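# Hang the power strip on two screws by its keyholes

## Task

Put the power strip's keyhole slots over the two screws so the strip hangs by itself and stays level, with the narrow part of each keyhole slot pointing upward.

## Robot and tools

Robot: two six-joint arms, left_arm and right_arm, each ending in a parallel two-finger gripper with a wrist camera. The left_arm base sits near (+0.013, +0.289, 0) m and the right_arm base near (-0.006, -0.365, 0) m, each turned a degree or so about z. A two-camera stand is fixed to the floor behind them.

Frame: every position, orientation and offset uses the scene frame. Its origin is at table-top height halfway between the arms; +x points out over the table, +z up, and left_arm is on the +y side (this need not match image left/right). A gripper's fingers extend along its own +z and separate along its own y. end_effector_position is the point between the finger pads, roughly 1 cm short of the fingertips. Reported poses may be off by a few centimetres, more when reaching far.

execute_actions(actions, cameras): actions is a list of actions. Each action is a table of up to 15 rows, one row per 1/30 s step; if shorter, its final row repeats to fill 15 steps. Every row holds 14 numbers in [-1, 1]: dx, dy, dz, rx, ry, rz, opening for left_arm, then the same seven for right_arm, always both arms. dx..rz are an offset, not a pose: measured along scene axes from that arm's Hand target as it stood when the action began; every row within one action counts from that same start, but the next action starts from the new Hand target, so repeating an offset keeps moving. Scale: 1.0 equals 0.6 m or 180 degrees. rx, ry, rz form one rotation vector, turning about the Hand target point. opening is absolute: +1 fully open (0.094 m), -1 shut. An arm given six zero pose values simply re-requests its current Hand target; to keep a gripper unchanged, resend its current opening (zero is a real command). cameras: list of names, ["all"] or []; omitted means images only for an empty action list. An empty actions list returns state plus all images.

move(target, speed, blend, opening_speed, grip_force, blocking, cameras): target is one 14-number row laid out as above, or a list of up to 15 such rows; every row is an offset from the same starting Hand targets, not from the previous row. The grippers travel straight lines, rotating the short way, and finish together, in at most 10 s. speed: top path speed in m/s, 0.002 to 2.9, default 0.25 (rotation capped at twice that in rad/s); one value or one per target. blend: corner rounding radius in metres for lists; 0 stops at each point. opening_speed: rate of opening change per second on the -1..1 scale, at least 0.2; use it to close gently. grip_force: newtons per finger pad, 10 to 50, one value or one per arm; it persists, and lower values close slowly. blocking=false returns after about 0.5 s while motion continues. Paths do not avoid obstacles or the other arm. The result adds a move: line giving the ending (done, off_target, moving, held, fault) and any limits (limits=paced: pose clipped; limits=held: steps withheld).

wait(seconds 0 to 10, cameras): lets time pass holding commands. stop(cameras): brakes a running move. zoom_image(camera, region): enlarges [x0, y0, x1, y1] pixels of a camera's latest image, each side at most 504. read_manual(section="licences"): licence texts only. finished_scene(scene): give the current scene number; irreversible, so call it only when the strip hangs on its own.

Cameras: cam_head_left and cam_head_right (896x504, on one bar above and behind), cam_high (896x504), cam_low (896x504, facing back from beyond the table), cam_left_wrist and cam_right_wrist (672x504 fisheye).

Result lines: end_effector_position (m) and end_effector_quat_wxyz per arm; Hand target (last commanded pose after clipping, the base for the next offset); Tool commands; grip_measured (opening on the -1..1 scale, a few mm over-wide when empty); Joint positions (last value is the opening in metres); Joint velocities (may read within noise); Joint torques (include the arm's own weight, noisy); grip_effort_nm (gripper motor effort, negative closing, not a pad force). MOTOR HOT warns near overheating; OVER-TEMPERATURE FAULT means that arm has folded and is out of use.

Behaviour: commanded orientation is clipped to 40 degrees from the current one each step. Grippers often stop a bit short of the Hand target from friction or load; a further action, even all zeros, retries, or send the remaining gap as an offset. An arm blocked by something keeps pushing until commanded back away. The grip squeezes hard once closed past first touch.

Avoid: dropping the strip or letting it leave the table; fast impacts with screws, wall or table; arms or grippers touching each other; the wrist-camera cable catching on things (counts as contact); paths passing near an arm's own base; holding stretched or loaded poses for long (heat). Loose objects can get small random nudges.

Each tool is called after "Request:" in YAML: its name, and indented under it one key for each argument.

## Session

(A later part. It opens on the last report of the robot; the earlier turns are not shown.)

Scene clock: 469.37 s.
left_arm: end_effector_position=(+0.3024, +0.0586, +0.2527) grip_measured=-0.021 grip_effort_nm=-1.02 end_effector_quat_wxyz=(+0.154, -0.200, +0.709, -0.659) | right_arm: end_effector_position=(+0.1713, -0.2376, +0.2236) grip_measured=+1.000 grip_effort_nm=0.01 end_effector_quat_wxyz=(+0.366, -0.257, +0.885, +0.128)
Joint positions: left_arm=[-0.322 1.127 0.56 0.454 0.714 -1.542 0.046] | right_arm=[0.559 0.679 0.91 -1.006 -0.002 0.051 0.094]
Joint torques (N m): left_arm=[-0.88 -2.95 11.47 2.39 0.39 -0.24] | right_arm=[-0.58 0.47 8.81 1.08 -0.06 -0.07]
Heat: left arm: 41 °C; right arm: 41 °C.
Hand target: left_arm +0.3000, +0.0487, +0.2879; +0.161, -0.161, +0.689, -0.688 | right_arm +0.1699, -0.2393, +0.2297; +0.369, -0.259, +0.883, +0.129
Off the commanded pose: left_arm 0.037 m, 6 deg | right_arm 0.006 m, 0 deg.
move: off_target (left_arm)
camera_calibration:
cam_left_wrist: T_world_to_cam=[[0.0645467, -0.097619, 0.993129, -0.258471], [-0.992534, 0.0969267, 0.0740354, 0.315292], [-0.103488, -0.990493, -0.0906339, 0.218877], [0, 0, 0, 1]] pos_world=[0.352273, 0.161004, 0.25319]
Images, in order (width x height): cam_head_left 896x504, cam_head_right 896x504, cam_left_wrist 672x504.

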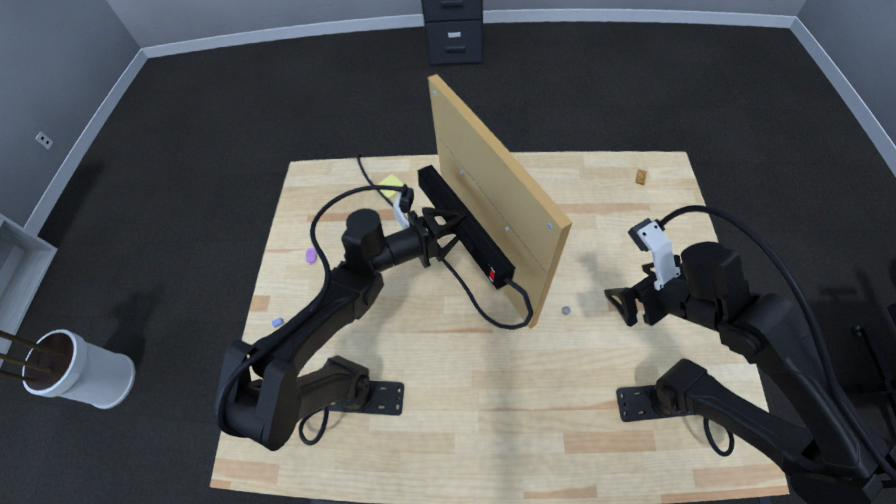

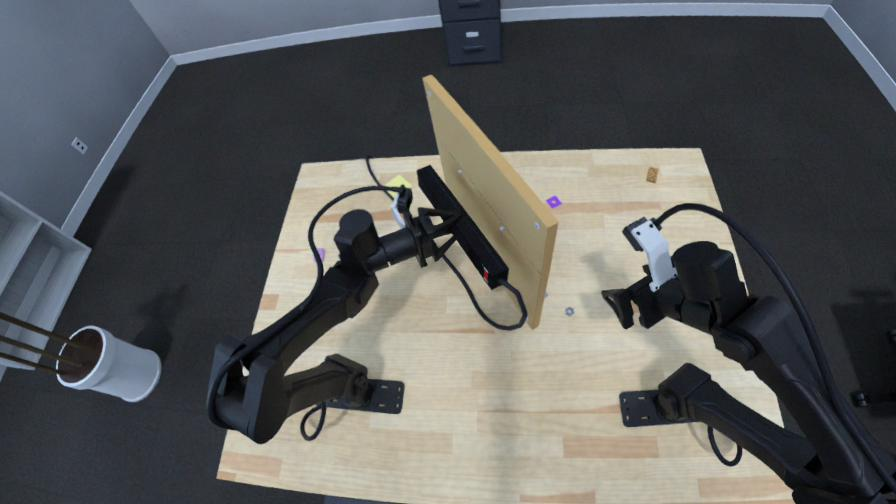

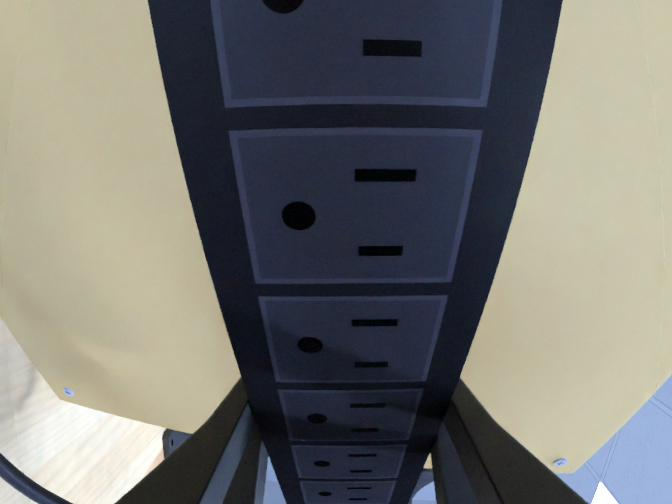

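Request:
move:
  target: [0,0,0,0,0,0,-0.3,0,0,0,0,0,0,1]
  speed: 0.1

Scene clock: 473.90 s.
left_arm: end_effector_position=(+0.3024, +0.0585, +0.2531) grip_measured=-0.021 grip_effort_nm=-1.02 end_effector_quat_wxyz=(+0.154, -0.199, +0.709, -0.659) | right_arm: end_effector_position=(+0.1713, -0.2376, +0.2236) grip_measured=+1.000 grip_effort_nm=0.01 end_effector_quat_wxyz=(+0.366, -0.257, +0.885, +0.128)
Joint positions: left_arm=[-0.322 1.127 0.56 0.456 0.714 -1.542 0.046] | right_arm=[0.559 0.679 0.91 -1.006 -0.002 0.051 0.094]
Joint torques (N m): left_arm=[-1.01 -2.77 11.45 2.43 0.39 -0.21] | right_arm=[-0.57 0.46 8.83 1.08 -0.06 -0.07]
Heat: left arm: 41 °C; right arm: 41 °C.
Hand target: left_arm +0.3000, +0.0487, +0.2880; +0.161, -0.161, +0.689, -0.688 | right_arm +0.1699, -0.2393, +0.2297; +0.369, -0.259, +0.883, +0.129
Off the commanded pose: left_arm 0.036 m, 6 deg | right_arm 0.006 m, 0 deg.
move: off_target (left_arm)

Request:
move:
  target: [0,0,0.05,0,0,0,-0.3,0,0,0,0,0,0,1]
  speed: 0.1

Scene clock: 483.87 s.
left_arm: end_effector_position=(+0.3092, +0.0558, +0.2807) grip_measured=-0.021 grip_effort_nm=-1.02 end_effector_quat_wxyz=(+0.155, -0.197, +0.708, -0.661) | right_arm: end_effector_position=(+0.1713, -0.2376, +0.2236) grip_measured=+1.000 grip_effort_nm=0.01 end_effector_quat_wxyz=(+0.366, -0.257, +0.885, +0.128)
Joint positions: left_arm=[-0.322 1.127 0.668 0.353 0.716 -1.542 0.046] | right_arm=[0.559 0.679 0.91 -1.006 -0.002 0.051 0.094]
Joint torques (N m): left_arm=[-1.09 -4.9 11.36 2.12 0.35 -0.22] | right_arm=[-0.57 0.46 8.81 1.08 -0.07 -0.06]
Heat: left arm: 42 °C; right arm: 41 °C.
Hand target: left_arm +0.3000, +0.0487, +0.3181; +0.162, -0.161, +0.689, -0.688 | right_arm +0.1699, -0.2393, +0.2297; +0.369, -0.259, +0.883, +0.129
Off the commanded pose: left_arm 0.039 m, 6 deg | right_arm 0.006 m, 0 deg.
move: off_target (left_arm)

Request:
move:
  target: [0,0,0.0,-0.0161,-0.0238,0,-0.3,0,0,0,0,0,0,1]
  speed: 0.1
  cameras: ["cam_head_left","cam_head_right"]

Request:
zoom_image:
  camera: "cam_head_left"
  region: [390, 150, 490, 225]

Request:
zoom_image:
  camera: "cam_head_right"
  region: [390, 150, 490, 225]

Request:
zoom_image:
  camera: "cam_head_left"
  region: [455, 210, 555, 285]

Request:
zoom_image:
  camera: "cam_head_right"
  region: [455, 210, 555, 285]

Scene clock: 505.90 s.
left_arm: end_effector_position=(+0.3091, +0.0544, +0.3080) grip_measured=-0.021 grip_effort_nm=-1.02 end_effector_quat_wxyz=(+0.190, -0.160, +0.676, -0.693) | right_arm: end_effector_position=(+0.1713, -0.2376, +0.2236) grip_measured=+1.000 grip_effort_nm=0.01 end_effector_quat_wxyz=(+0.366, -0.257, +0.885, +0.128)
Joint positions: left_arm=[-0.325 1.131 0.656 0.521 0.719 -1.564 0.046] | right_arm=[0.559 0.679 0.91 -1.006 -0.002 0.051 0.094]
Joint torques (N m): left_arm=[-1.07 -3.07 6.28 2.4 0.26 -0.29] | right_arm=[-0.58 0.47 8.8 1.09 -0.06 -0.07]
Heat: left arm: 44 °C; right arm: 41 °C.
Hand target: left_arm +0.3001, +0.0487, +0.3180; +0.183, -0.139, +0.664, -0.711 | right_arm +0.1699, -0.2393, +0.2297; +0.369, -0.259, +0.883, +0.129
Off the commanded pose: left_arm 0.015 m, 4 deg | right_arm 0.006 m, 0 deg.
move: off_target (left_arm)
Images, in order (width x height): cam_head_left 896x504, cam_head_right 896x504.

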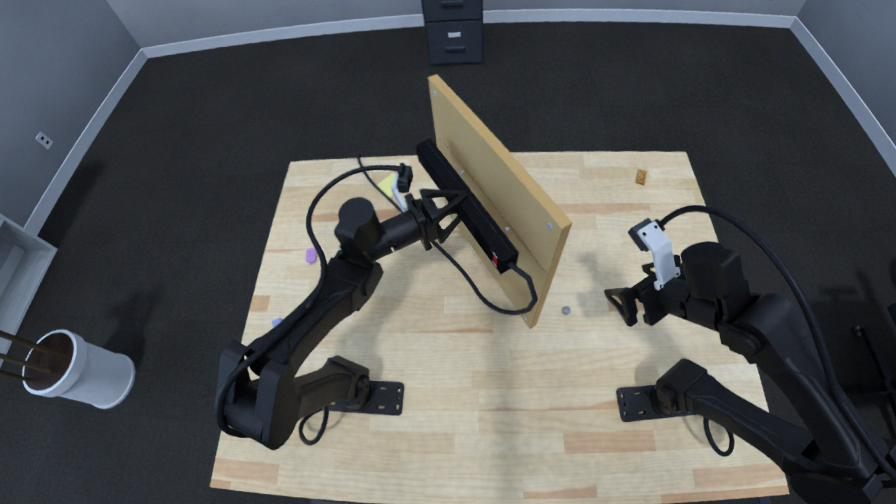

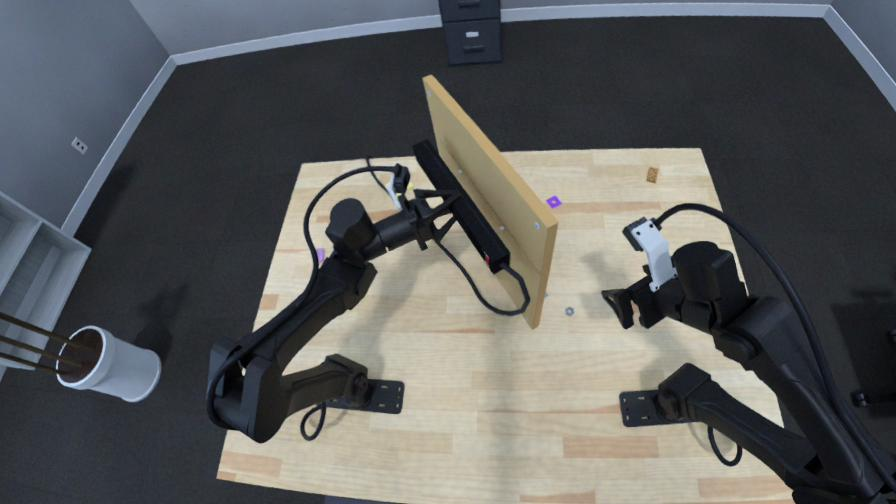

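Scaled by 5.040 from the camera's 896x504 image, which has a finer 1280x720 frame.

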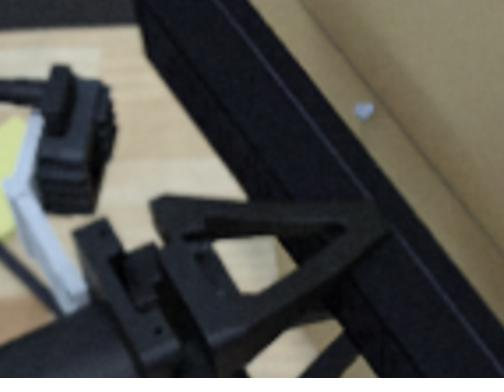

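Scaled by 5.040 from the camera's 896x504 image, which has a finer 1280x720 frame.

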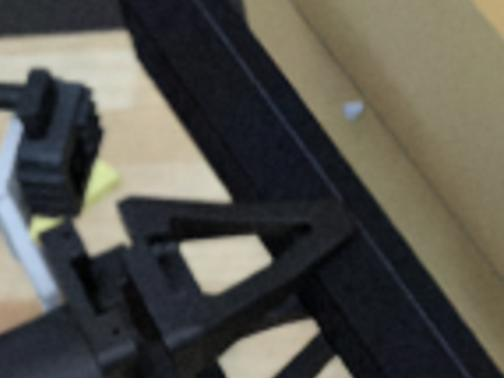

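Scaled by 5.040 from the camera's 896x504 image, which has a finer 1280x720 frame.

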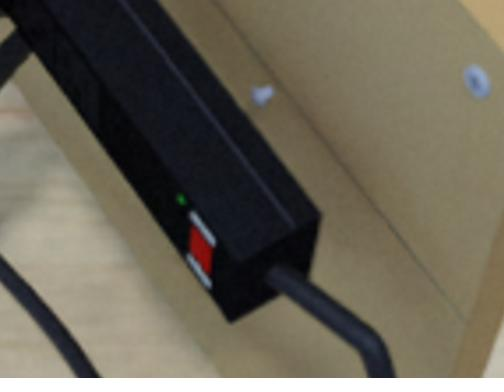

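Scaled by 5.040 from the camera's 896x504 image, which has a finer 1280x720 frame.

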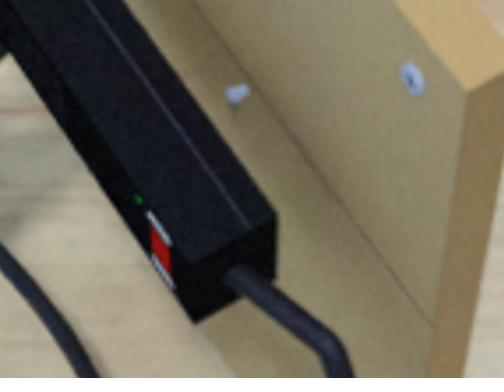

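Request:
move:
  target: [0,0,-0.055,0.0045,0.015,0,-0.3,0,0,0,0,0,0,1]
  speed: 0.1
  cameras: ["cam_head_left","cam_head_right"]

Request:
zoom_image:
  camera: "cam_head_left"
  region: [400, 140, 500, 215]

Request:
zoom_image:
  camera: "cam_head_right"
  region: [400, 140, 500, 215]

Request:
zoom_image:
  camera: "cam_head_left"
  region: [455, 210, 555, 285]

Request:
zoom_image:
  camera: "cam_head_right"
  region: [455, 210, 555, 285]

Scene clock: 521.47 s.
left_arm: end_effector_position=(+0.3085, +0.0545, +0.2742) grip_measured=-0.021 grip_effort_nm=-1.02 end_effector_quat_wxyz=(+0.174, -0.175, +0.685, -0.685) | right_arm: end_effector_position=(+0.1713, -0.2376, +0.2236) grip_measured=+1.000 grip_effort_nm=0.01 end_effector_quat_wxyz=(+0.366, -0.257, +0.885, +0.128)
Joint positions: left_arm=[-0.325 1.163 0.572 0.591 0.719 -1.573 0.046] | right_arm=[0.559 0.679 0.91 -1.006 -0.002 0.051 0.094]
Joint torques (N m): left_arm=[-0.9 -3.14 6.42 2.42 0.24 -0.23] | right_arm=[-0.59 0.47 8.8 1.08 -0.06 -0.06]
Heat: left arm: 43 °C; right arm: 41 °C.
Hand target: left_arm +0.3001, +0.0487, +0.2851; +0.168, -0.154, +0.674, -0.703 | right_arm +0.1699, -0.2393, +0.2297; +0.369, -0.259, +0.883, +0.129
Off the commanded pose: left_arm 0.015 m, 3 deg | right_arm 0.006 m, 0 deg.
move: off_target (left_arm)
Images, in order (width x height): cam_head_left 896x504, cam_head_right 896x504.

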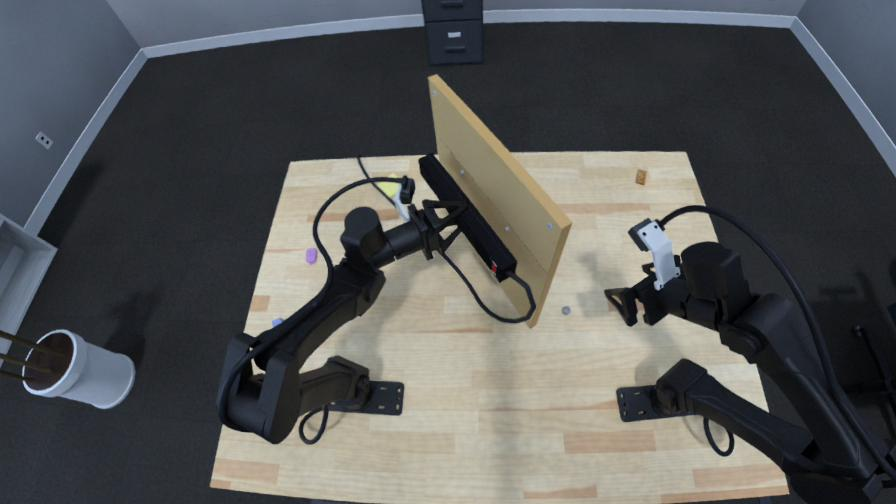

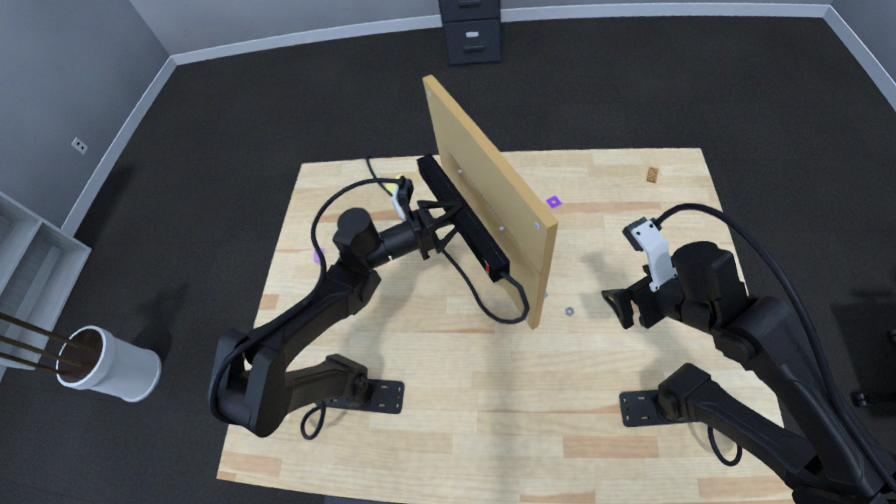

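Scaled by 5.040 from the camera's 896x504 image, which has a finer 1280x720 frame.

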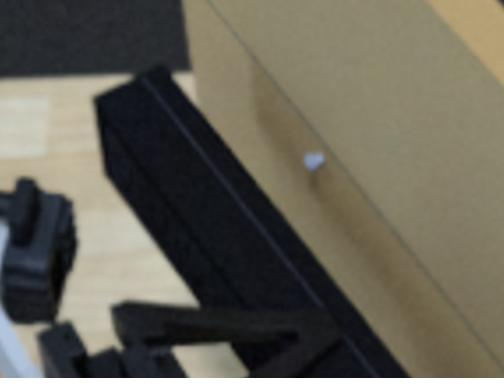

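Scaled by 5.040 from the camera's 896x504 image, which has a finer 1280x720 frame.

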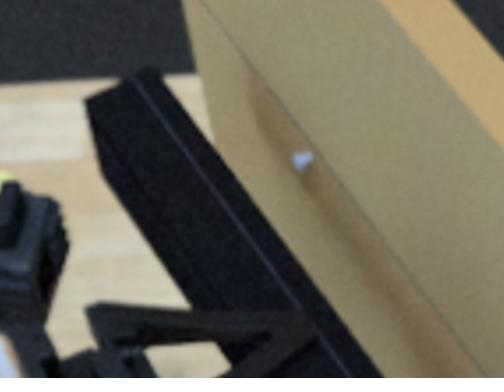

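Scaled by 5.040 from the camera's 896x504 image, which has a finer 1280x720 frame.

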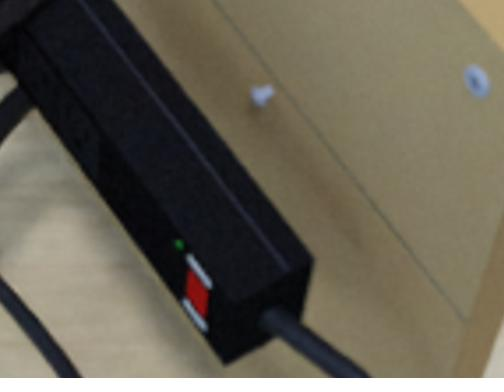

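Scaled by 5.040 from the camera's 896x504 image, which has a finer 1280x720 frame.

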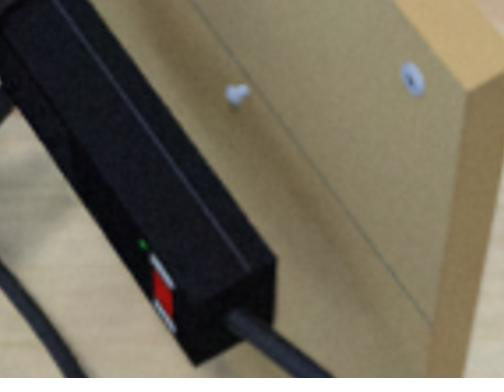

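Request:
move:
  target: [0.019,-0.0237,0.013,0,0,0,-0.3,0,0,0,0,0,0,1]
  speed: 0.1

Scene clock: 542.73 s.
left_arm: end_effector_position=(+0.3117, +0.0428, +0.2599) grip_measured=-0.021 grip_effort_nm=-1.02 end_effector_quat_wxyz=(+0.158, -0.184, +0.695, -0.677) | right_arm: end_effector_position=(+0.1713, -0.2376, +0.2236) grip_measured=+1.000 grip_effort_nm=0.01 end_effector_quat_wxyz=(+0.366, -0.257, +0.885, +0.128)
Joint positions: left_arm=[-0.362 1.215 0.579 0.593 0.691 -1.573 0.046] | right_arm=[0.559 0.679 0.91 -1.006 -0.002 0.051 0.094]
Joint torques (N m): left_arm=[-1.06 -3.38 11.37 2.29 0.15 -0.23] | right_arm=[-0.59 0.49 8.81 1.08 -0.06 -0.07]
Heat: left arm: 44 °C; right arm: 41 °C.
Hand target: left_arm +0.3115, +0.0345, +0.2928; +0.168, -0.154, +0.674, -0.703 | right_arm +0.1699, -0.2393, +0.2297; +0.369, -0.259, +0.883, +0.129
Off the commanded pose: left_arm 0.034 m, 5 deg | right_arm 0.006 m, 0 deg.
move: off_target (left_arm)

Request:
move:
  target: [0,0,0.0367,0,0,0,-0.3,0,0,0,0,0,0,1]
  speed: 0.1

Scene clock: 549.93 s.
left_arm: end_effector_position=(+0.3179, +0.0404, +0.2756) grip_measured=-0.021 grip_effort_nm=-1.02 end_effector_quat_wxyz=(+0.156, -0.187, +0.696, -0.675) | right_arm: end_effector_position=(+0.1713, -0.2376, +0.2236) grip_measured=+1.000 grip_effort_nm=0.01 end_effector_quat_wxyz=(+0.366, -0.257, +0.885, +0.128)
Joint positions: left_arm=[-0.362 1.215 0.653 0.51 0.69 -1.573 0.046] | right_arm=[0.559 0.679 0.91 -1.006 -0.002 0.051 0.094]
Joint torques (N m): left_arm=[-1.03 -5.67 11.45 2.09 0.16 -0.21] | right_arm=[-0.58 0.46 8.83 1.08 -0.07 -0.07]
Heat: left arm: 44 °C; right arm: 41 °C.
Hand target: left_arm +0.3115, +0.0345, +0.3147; +0.168, -0.154, +0.674, -0.703 | right_arm +0.1699, -0.2393, +0.2297; +0.369, -0.259, +0.883, +0.129
Off the commanded pose: left_arm 0.040 m, 6 deg | right_arm 0.006 m, 0 deg.
move: off_target (left_arm)

Request:
move:
  target:
    - [0,0,0,-0.0161,-0.0238,0,-0.3,0,0,0,0,0,0,1]
    - [0,0,-0.038,0,0,0,-0.3,0,0,0,0,0,0,1]
  speed: 0.1
  cameras: ["cam_head_left","cam_head_right","cam_left_wrist"]

Request:
zoom_image:
  camera: "cam_head_left"
  region: [400, 130, 500, 205]

Request:
zoom_image:
  camera: "cam_head_right"
  region: [400, 130, 500, 205]

Request:
zoom_image:
  camera: "cam_head_left"
  region: [455, 210, 555, 285]

Request:
zoom_image:
  camera: "cam_head_right"
  region: [455, 210, 555, 285]

Scene clock: 567.73 s.
left_arm: end_effector_position=(+0.3190, +0.0389, +0.2857) grip_measured=-0.021 grip_effort_nm=-1.02 end_effector_quat_wxyz=(+0.172, -0.170, +0.680, -0.693) | right_arm: end_effector_position=(+0.1713, -0.2376, +0.2236) grip_measured=+1.000 grip_effort_nm=0.01 end_effector_quat_wxyz=(+0.366, -0.257, +0.885, +0.128)
Joint positions: left_arm=[-0.365 1.232 0.64 0.616 0.69 -1.588 0.046] | right_arm=[0.559 0.679 0.91 -1.006 -0.002 0.051 0.094]
Joint torques (N m): left_arm=[-0.85 -4.01 6.34 2.17 0.14 -0.08] | right_arm=[-0.58 0.47 8.8 1.08 -0.07 -0.07]
Heat: left arm: 46 °C; right arm: 41 °C.
Hand target: left_arm +0.3115, +0.0345, +0.2919; +0.168, -0.154, +0.674, -0.703 | right_arm +0.1699, -0.2393, +0.2297; +0.369, -0.259, +0.883, +0.129
Off the commanded pose: left_arm 0.011 m, 2 deg | right_arm 0.006 m, 0 deg.
move: off_target (left_arm)
camera_calibration:
cam_left_wrist: T_world_to_cam=[[-0.0237657, -0.0277048, 0.999334, -0.270454], [-0.992963, 0.116657, -0.0203801, 0.357539], [-0.116014, -0.992786, -0.0302822, 0.190896], [0, 0, 0, 1]] pos_world=[0.370742, 0.140317, 0.283342]
Images, in order (width x height): cam_head_left 896x504, cam_head_right 896x504, cam_left_wrist 672x504.

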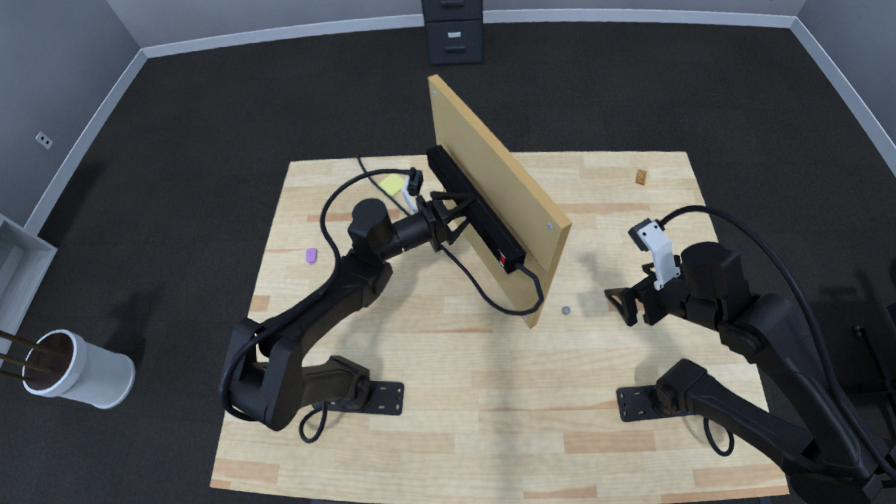

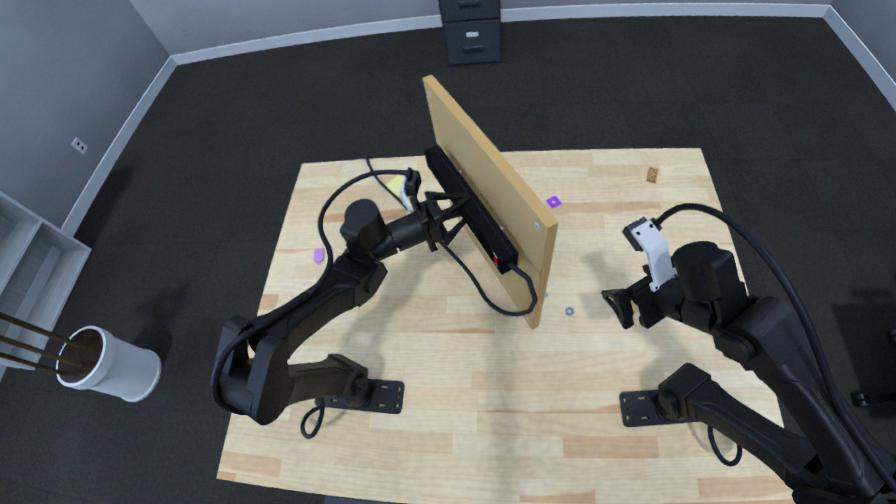

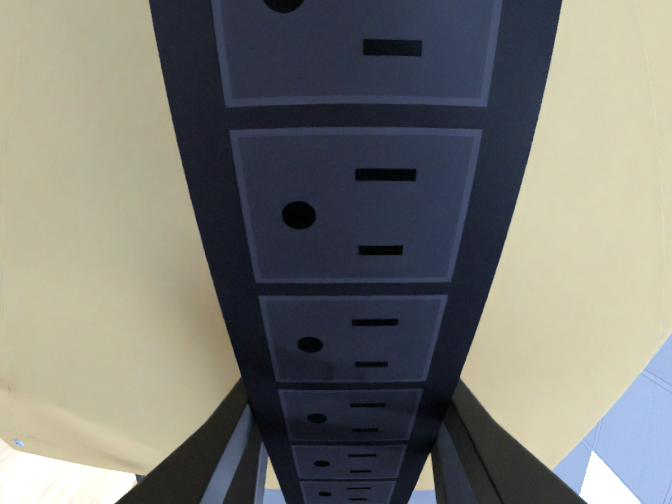

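Scaled by 5.040 from the camera's 896x504 image, which has a finer 1280x720 frame.

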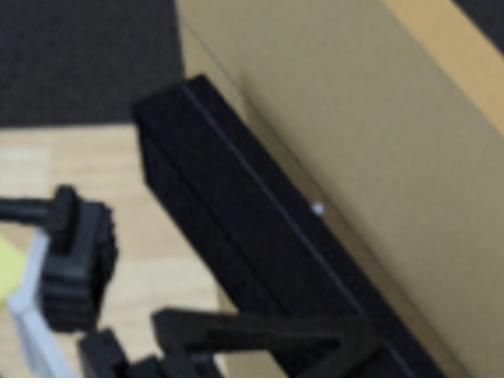

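Scaled by 5.040 from the camera's 896x504 image, which has a finer 1280x720 frame.

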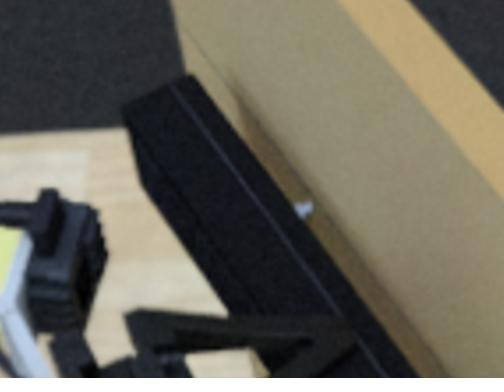

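Scaled by 5.040 from the camera's 896x504 image, which has a finer 1280x720 frame.

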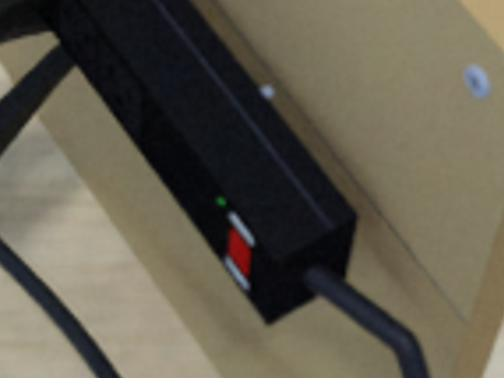

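Scaled by 5.040 from the camera's 896x504 image, which has a finer 1280x720 frame.

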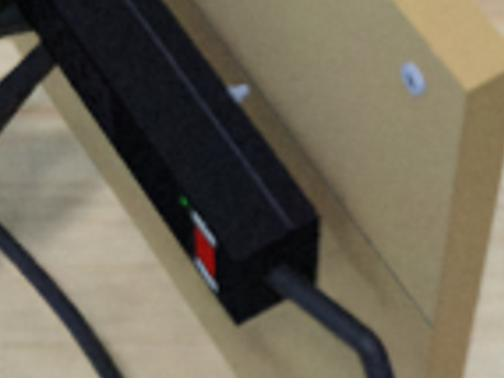

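Request:
move:
  target: [0.0038,0.0022,-0.008,0,0,0,-0.3,0,0,0,0,0,0,1]
  speed: 0.1

Scene clock: 583.87 s.
left_arm: end_effector_position=(+0.3198, +0.0385, +0.2772) grip_measured=-0.021 grip_effort_nm=-1.02 end_effector_quat_wxyz=(+0.166, -0.175, +0.684, -0.688) | right_arm: end_effector_position=(+0.1713, -0.2376, +0.2236) grip_measured=+1.000 grip_effort_nm=0.01 end_effector_quat_wxyz=(+0.366, -0.257, +0.885, +0.128)
Joint positions: left_arm=[-0.365 1.242 0.63 0.616 0.69 -1.587 0.046] | right_arm=[0.559 0.679 0.91 -1.006 -0.002 0.051 0.094]
Joint torques (N m): left_arm=[-0.35 -3.7 6.39 2.42 0.24 -0.07] | right_arm=[-0.58 0.47 8.81 1.08 -0.07 -0.07]
Heat: left arm: 45 °C; right arm: 41 °C.
Hand target: left_arm +0.3137, +0.0358, +0.2873; +0.168, -0.154, +0.674, -0.703 | right_arm +0.1699, -0.2393, +0.2297; +0.369, -0.259, +0.883, +0.129
Off the commanded pose: left_arm 0.012 m, 3 deg | right_arm 0.006 m, 0 deg.
move: off_target (left_arm)

Request:
move:
  target: [0.0208,-0.0265,0.0067,0,0,0,-0.3,0,0,0,0,0,0,1]
  speed: 0.06
  cameras: ["cam_head_left","cam_head_right"]

Request:
zoom_image:
  camera: "cam_head_left"
  region: [410, 130, 550, 280]

Request:
zoom_image:
  camera: "cam_head_right"
  region: [410, 130, 550, 280]

Scene clock: 589.63 s.
left_arm: end_effector_position=(+0.3237, +0.0328, +0.2639) grip_measured=-0.021 grip_effort_nm=-1.02 end_effector_quat_wxyz=(+0.156, -0.183, +0.692, -0.681) | right_arm: end_effector_position=(+0.1713, -0.2376, +0.2236) grip_measured=+1.000 grip_effort_nm=0.01 end_effector_quat_wxyz=(+0.366, -0.257, +0.885, +0.128)
Joint positions: left_arm=[-0.378 1.284 0.63 0.623 0.68 -1.585 0.046] | right_arm=[0.559 0.679 0.91 -1.006 -0.002 0.051 0.094]
Joint torques (N m): left_arm=[-1.98 -2.44 11.54 2.41 0 -0.08] | right_arm=[-0.59 0.46 8.81 1.09 -0.06 -0.07]
Heat: left arm: 46 °C; right arm: 41 °C.
Hand target: left_arm +0.3263, +0.0199, +0.2913; +0.168, -0.154, +0.674, -0.703 | right_arm +0.1699, -0.2393, +0.2297; +0.369, -0.259, +0.883, +0.129
Off the commanded pose: left_arm 0.030 m, 5 deg | right_arm 0.006 m, 0 deg.
move: off_target (left_arm)
Images, in order (width x height): cam_head_left 896x504, cam_head_right 896x504.

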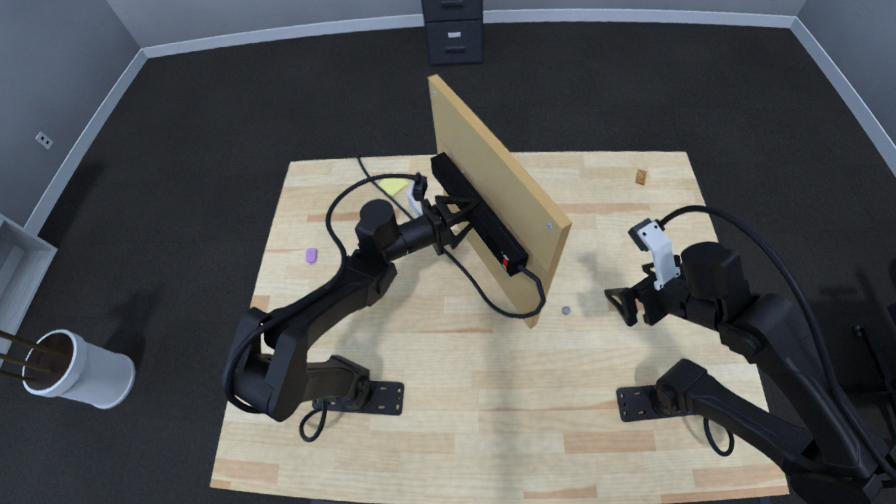

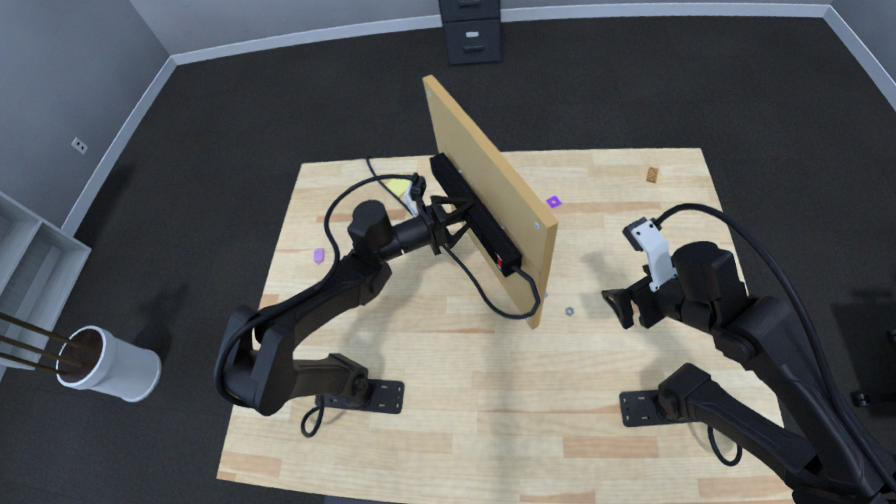

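Scaled by 3.360 from the camera's 896x504 image, which has a finer 1280x720 frame.

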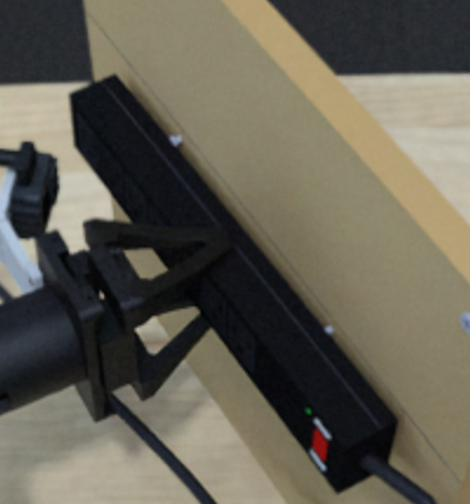

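Scaled by 3.360 from the camera's 896x504 image, which has a finer 1280x720 frame.

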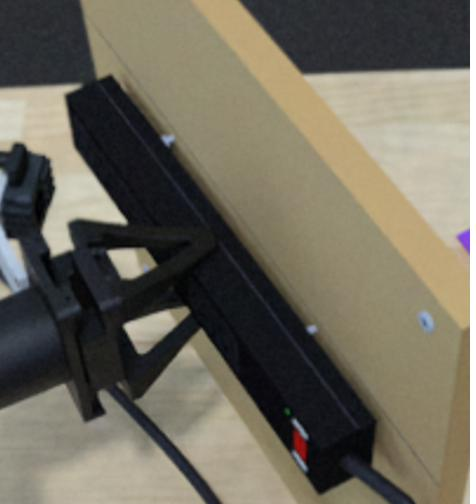

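Request:
move:
  target:
    - [-0.0083,0.0145,0.01,-0.0161,-0.0238,0,-0.3,0,0,0,0,0,0,1]
    - [-0.0083,0.0145,-0.004,-0.001,-0.0015,0,-0.3,0,0,0,0,0,0,1]
  speed: 0.1
  cameras: ["cam_head_left","cam_head_right"]

Request:
zoom_image:
  camera: "cam_head_left"
  region: [425, 130, 525, 205]

Request:
zoom_image:
  camera: "cam_head_right"
  region: [425, 130, 525, 205]

Request:
zoom_image:
  camera: "cam_head_left"
  region: [455, 200, 555, 275]

Request:
zoom_image:
  camera: "cam_head_right"
  region: [455, 200, 555, 275]

Scene clock: 602.73 s.
left_arm: end_effector_position=(+0.3241, +0.0328, +0.2640) grip_measured=-0.021 grip_effort_nm=-1.02 end_effector_quat_wxyz=(+0.163, -0.175, +0.683, -0.690) | right_arm: end_effector_position=(+0.1713, -0.2376, +0.2236) grip_measured=+1.000 grip_effort_nm=0.01 end_effector_quat_wxyz=(+0.366, -0.257, +0.885, +0.128)
Joint positions: left_arm=[-0.377 1.301 0.609 0.698 0.683 -1.594 0.046] | right_arm=[0.559 0.679 0.91 -1.006 -0.002 0.051 0.094]
Joint torques (N m): left_arm=[-0.58 -5.29 10.45 1.78 0.1 -0.04] | right_arm=[-0.58 0.47 8.81 1.08 -0.06 -0.07]
Heat: left arm: 48 °C; right arm: 41 °C.
Hand target: left_arm +0.3212, +0.0286, +0.2889; +0.170, -0.153, +0.672, -0.704 | right_arm +0.1699, -0.2393, +0.2297; +0.369, -0.259, +0.883, +0.129
Off the commanded pose: left_arm 0.025 m, 3 deg | right_arm 0.006 m, 0 deg.
move: off_target (left_arm)
Images, in order (width x height): cam_head_left 896x504, cam_head_right 896x504.

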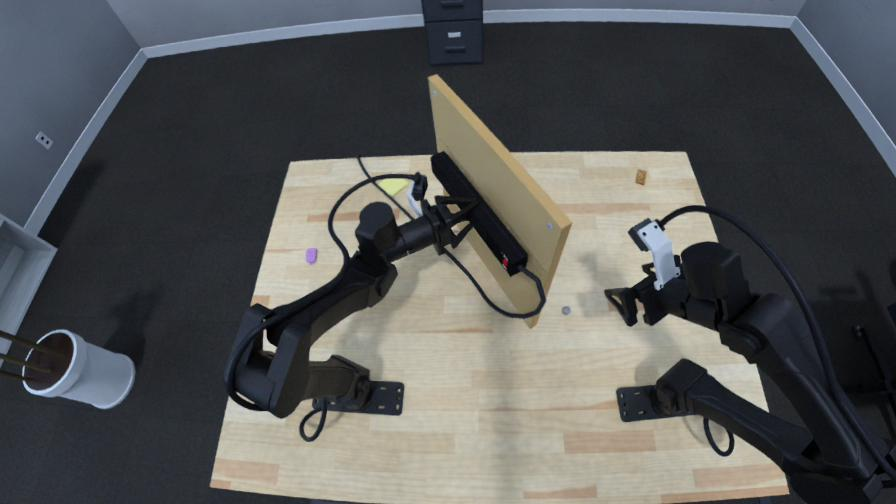

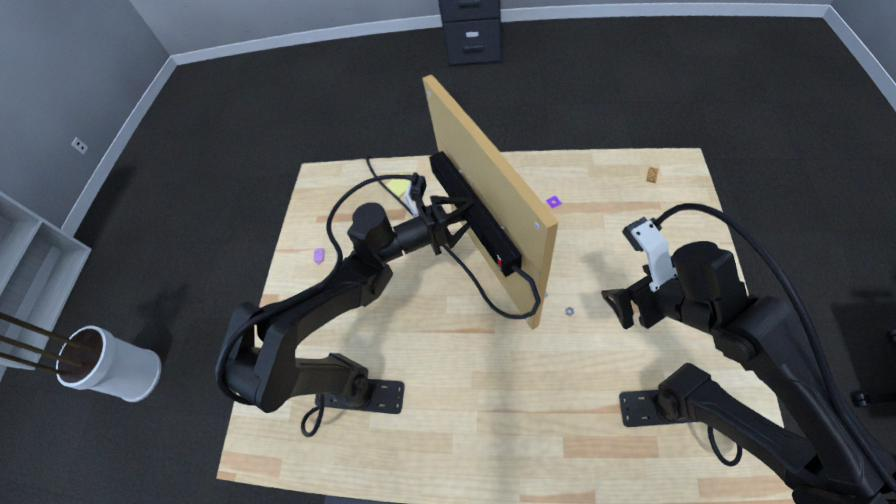

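Scaled by 5.040 from the camera's 896x504 image, which has a finer 1280x720 frame.

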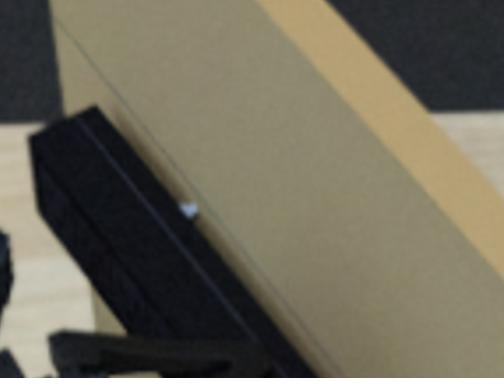

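Scaled by 5.040 from the camera's 896x504 image, which has a finer 1280x720 frame.

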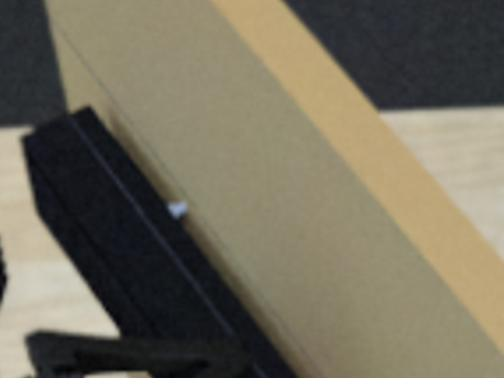

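Scaled by 5.040 from the camera's 896x504 image, which has a finer 1280x720 frame.

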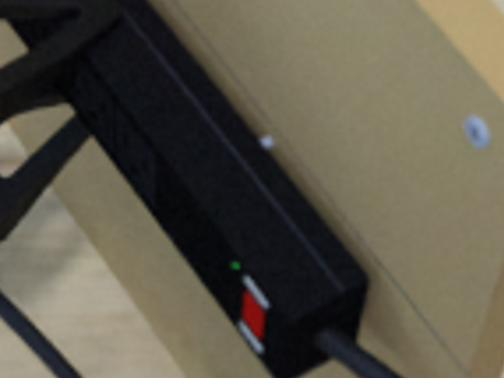

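Scaled by 5.040 from the camera's 896x504 image, which has a finer 1280x720 frame.

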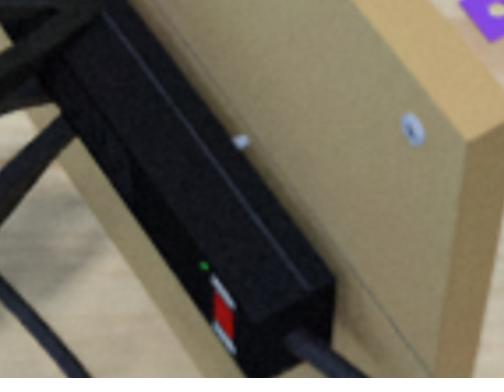

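Request:
move:
  target:
    - [-0.0083,0.0145,0.0,0,0,0,-0.3,0,0,0,0,0,0,1]
    - [-0.0025,0.0093,0.046,-0.0054,-0.0157,0,-0.3,0,0,0,0,0,0,1]
  speed: 0.1

Scene clock: 629.10 s.
left_arm: end_effector_position=(+0.3245, +0.0367, +0.2776) grip_measured=-0.021 grip_effort_nm=-1.03 end_effector_quat_wxyz=(+0.166, -0.174, +0.684, -0.689) | right_arm: end_effector_position=(+0.1713, -0.2376, +0.2236) grip_measured=+1.000 grip_effort_nm=0.01 end_effector_quat_wxyz=(+0.366, -0.257, +0.885, +0.128)
Joint positions: left_arm=[-0.363 1.267 0.646 0.626 0.695 -1.586 0.046] | right_arm=[0.559 0.679 0.91 -1.006 -0.002 0.051 0.094]
Joint torques (N m): left_arm=[-0.21 -5.93 11.07 2.08 0.2 -0.08] | right_arm=[-0.59 0.47 8.83 1.08 -0.06 -0.06]
Heat: left arm: 44 °C; right arm: 40 °C.
Hand target: left_arm +0.3197, +0.0342, +0.3165; +0.185, -0.137, +0.662, -0.714 | right_arm +0.1699, -0.2393, +0.2297; +0.369, -0.259, +0.883, +0.129
Off the commanded pose: left_arm 0.039 m, 6 deg | right_arm 0.006 m, 0 deg.
move: off_target (left_arm)

Request:
move:
  target: [0.0165,-0.029,0.005,0.0018,-0.0034,0,-0.3,0,0,0,0,0,0,1]
  speed: 0.06
  cameras: ["cam_head_left","cam_head_right"]

Request:
zoom_image:
  camera: "cam_head_left"
  region: [425, 130, 525, 205]

Request:
zoom_image:
  camera: "cam_head_right"
  region: [425, 130, 525, 205]

Request:
zoom_image:
  camera: "cam_head_left"
  region: [455, 200, 555, 275]

Request:
zoom_image:
  camera: "cam_head_right"
  region: [455, 200, 555, 275]

Scene clock: 639.93 s.
left_arm: end_effector_position=(+0.3258, +0.0316, +0.2850) grip_measured=-0.021 grip_effort_nm=-1.02 end_effector_quat_wxyz=(+0.171, -0.167, +0.683, -0.691) | right_arm: end_effector_position=(+0.1713, -0.2376, +0.2236) grip_measured=+1.000 grip_effort_nm=0.01 end_effector_quat_wxyz=(+0.366, -0.257, +0.885, +0.128)
Joint positions: left_arm=[-0.378 1.274 0.672 0.618 0.683 -1.578 0.046] | right_arm=[0.559 0.679 0.91 -1.006 -0.002 0.051 0.094]
Joint torques (N m): left_arm=[-2.37 -2.14 13.46 2.29 -0.07 0.02] | right_arm=[-0.59 0.47 8.83 1.09 -0.06 -0.06]
Heat: left arm: 45 °C; right arm: 40 °C.
Hand target: left_arm +0.3296, +0.0167, +0.3194; +0.189, -0.132, +0.663, -0.712 | right_arm +0.1699, -0.2393, +0.2297; +0.369, -0.259, +0.883, +0.129
Off the commanded pose: left_arm 0.038 m, 6 deg | right_arm 0.006 m, 0 deg.
move: off_target (left_arm)
Images, in order (width x height): cam_head_left 896x504, cam_head_right 896x504.

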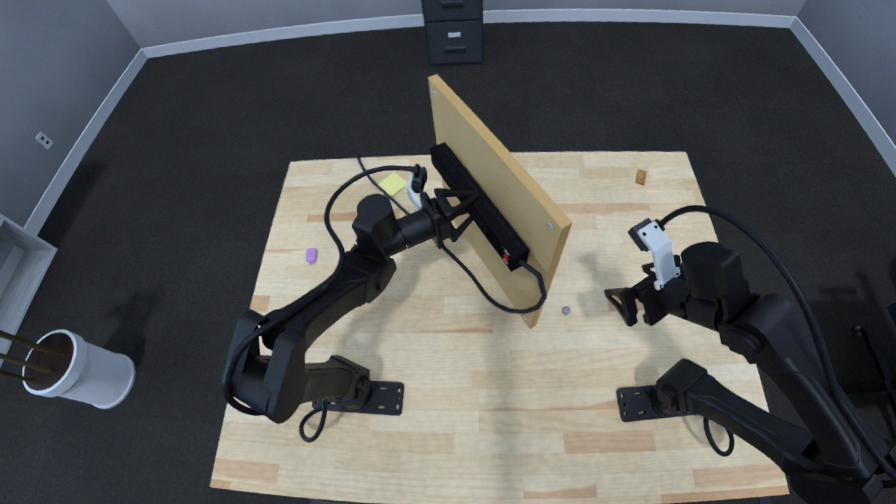

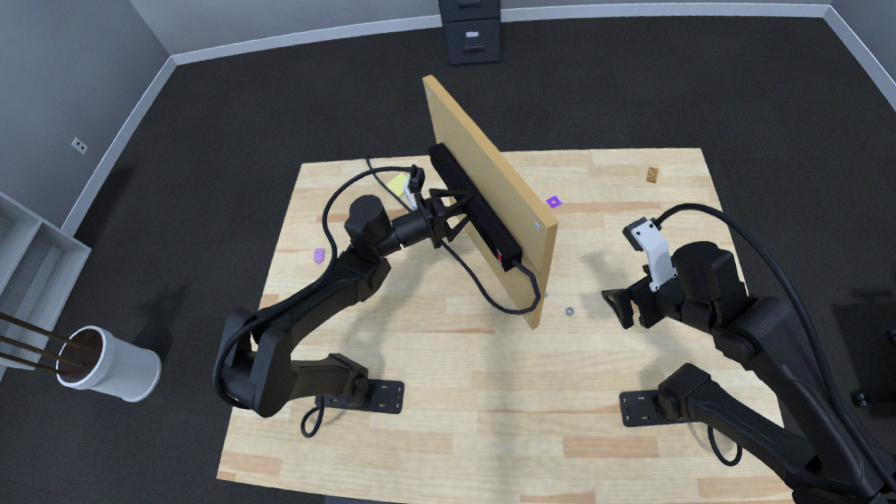

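Scaled by 5.040 from the camera's 896x504 image, which has a finer 1280x720 frame.

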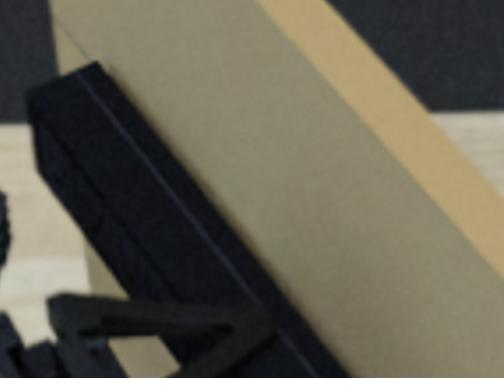

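Scaled by 5.040 from the camera's 896x504 image, which has a finer 1280x720 frame.

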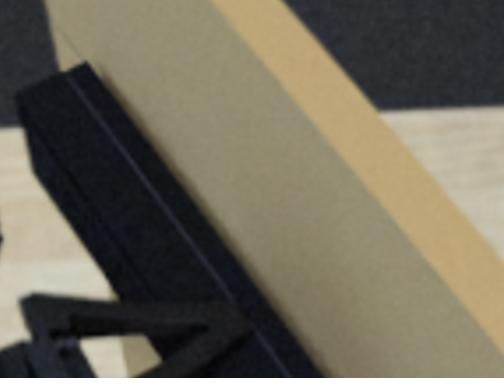

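Scaled by 5.040 from the camera's 896x504 image, which has a finer 1280x720 frame.

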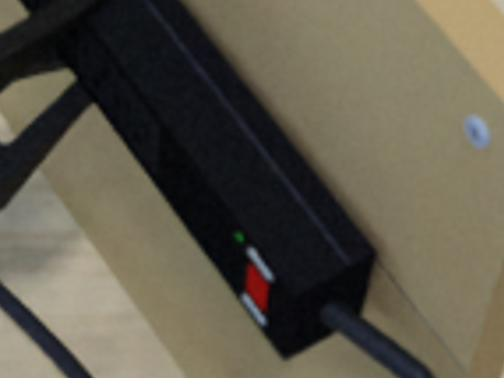

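Scaled by 5.040 from the camera's 896x504 image, which has a finer 1280x720 frame.

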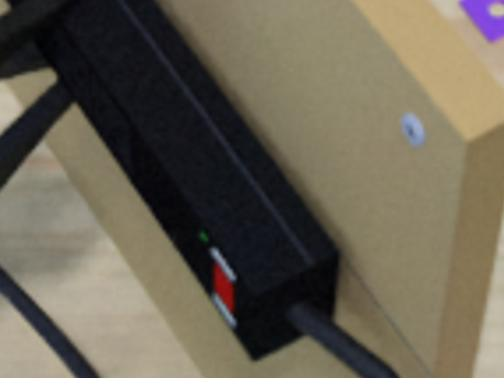

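Request:
move:
  target: [0,0,-0.045,0.005,0.0154,0,-0.3,0,0,0,0,0,0,1]
  speed: 0.05

Scene clock: 653.17 s.
left_arm: end_effector_position=(+0.3260, +0.0312, +0.2843) grip_measured=-0.021 grip_effort_nm=-1.02 end_effector_quat_wxyz=(+0.168, -0.161, +0.683, -0.693) | right_arm: end_effector_position=(+0.1713, -0.2376, +0.2236) grip_measured=+1.000 grip_effort_nm=0.01 end_effector_quat_wxyz=(+0.366, -0.257, +0.885, +0.128)
Joint positions: left_arm=[-0.373 1.285 0.672 0.635 0.7 -1.578 0.046] | right_arm=[0.559 0.679 0.91 -1.006 -0.002 0.051 0.094]
Joint torques (N m): left_arm=[-2.8 -0.95 9.24 2.4 -0.26 -0.09] | right_arm=[-0.58 0.47 8.81 1.08 -0.07 -0.07]
Heat: left arm: 47 °C; right arm: 40 °C.
Hand target: left_arm +0.3296, +0.0168, +0.2924; +0.174, -0.148, +0.673, -0.704 | right_arm +0.1699, -0.2393, +0.2297; +0.369, -0.259, +0.883, +0.129
Off the commanded pose: left_arm 0.017 m, 2 deg | right_arm 0.006 m, 0 deg.
move: off_target (left_arm)

Request:
move:
  target: [0,0,-0.02,0.002,0.001,0,-0.3,0,0,0,0,0,0,1]
  speed: 0.05

Scene clock: 656.97 s.
left_arm: end_effector_position=(+0.3261, +0.0312, +0.2836) grip_measured=-0.021 grip_effort_nm=-1.02 end_effector_quat_wxyz=(+0.170, -0.155, +0.677, -0.699) | right_arm: end_effector_position=(+0.1713, -0.2376, +0.2236) grip_measured=+1.000 grip_effort_nm=0.01 end_effector_quat_wxyz=(+0.366, -0.257, +0.885, +0.128)
Joint positions: left_arm=[-0.369 1.3 0.657 0.69 0.71 -1.588 0.046] | right_arm=[0.559 0.679 0.91 -1.006 -0.002 0.051 0.094]
Joint torques (N m): left_arm=[-3.21 -0.66 8.08 2.18 -0.34 0.08] | right_arm=[-0.59 0.47 8.81 1.08 -0.07 -0.06]
Heat: left arm: 46 °C; right arm: 40 °C.
Hand target: left_arm +0.3297, +0.0168, +0.2805; +0.173, -0.149, +0.675, -0.701 | right_arm +0.1699, -0.2393, +0.2297; +0.369, -0.259, +0.883, +0.129
Off the commanded pose: left_arm 0.015 m, 1 deg | right_arm 0.006 m, 0 deg.
move: off_target (left_arm)

Request:
move:
  target: [-0.0042,0.0072,-0.01,0.006,0.004,0,-0.3,0,0,0,0,0,0,1]
  speed: 0.05

Scene clock: 661.50 s.
left_arm: end_effector_position=(+0.3260, +0.0314, +0.2833) grip_measured=-0.021 grip_effort_nm=-1.02 end_effector_quat_wxyz=(+0.170, -0.155, +0.677, -0.699) | right_arm: end_effector_position=(+0.1713, -0.2376, +0.2236) grip_measured=+1.000 grip_effort_nm=0.01 end_effector_quat_wxyz=(+0.366, -0.257, +0.885, +0.128)
Joint positions: left_arm=[-0.368 1.3 0.656 0.691 0.711 -1.588 0.046] | right_arm=[0.559 0.679 0.91 -1.006 -0.002 0.051 0.094]
Joint torques (N m): left_arm=[-2.32 -1.78 6.94 1.89 -0.28 0.22] | right_arm=[-0.58 0.47 8.81 1.08 -0.06 -0.06]
Heat: left arm: 47 °C; right arm: 40 °C.
Hand target: left_arm +0.3271, +0.0211, +0.2745; +0.170, -0.152, +0.683, -0.694 | right_arm +0.1699, -0.2393, +0.2297; +0.369, -0.259, +0.883, +0.129
Off the commanded pose: left_arm 0.014 m, 1 deg | right_arm 0.006 m, 0 deg.
move: off_target (left_arm)

Request:
move:
  target: [-0.002,0.0035,-0.015,0.004,0.002,0,-0.3,0,0,0,0,0,0,1]
  speed: 0.05

Scene clock: 670.13 s.
left_arm: end_effector_position=(+0.3290, +0.0277, +0.2730) grip_measured=-0.021 grip_effort_nm=-1.02 end_effector_quat_wxyz=(+0.176, -0.154, +0.684, -0.691) | right_arm: end_effector_position=(+0.1713, -0.2376, +0.2236) grip_measured=+1.000 grip_effort_nm=0.01 end_effector_quat_wxyz=(+0.366, -0.257, +0.885, +0.128)
Joint positions: left_arm=[-0.381 1.324 0.65 0.696 0.69 -1.556 0.046] | right_arm=[0.559 0.679 0.91 -1.006 -0.002 0.051 0.094]
Joint torques (N m): left_arm=[-0.94 -3.12 5.78 1.92 0.04 0.04] | right_arm=[-0.59 0.49 8.83 1.09 -0.06 -0.06]
Heat: left arm: 46 °C; right arm: 40 °C.
Hand target: left_arm +0.3259, +0.0232, +0.2653; +0.169, -0.153, +0.688, -0.689 | right_arm +0.1699, -0.2393, +0.2297; +0.369, -0.259, +0.883, +0.129
Off the commanded pose: left_arm 0.009 m, 1 deg | right_arm 0.006 m, 0 deg.
move: done


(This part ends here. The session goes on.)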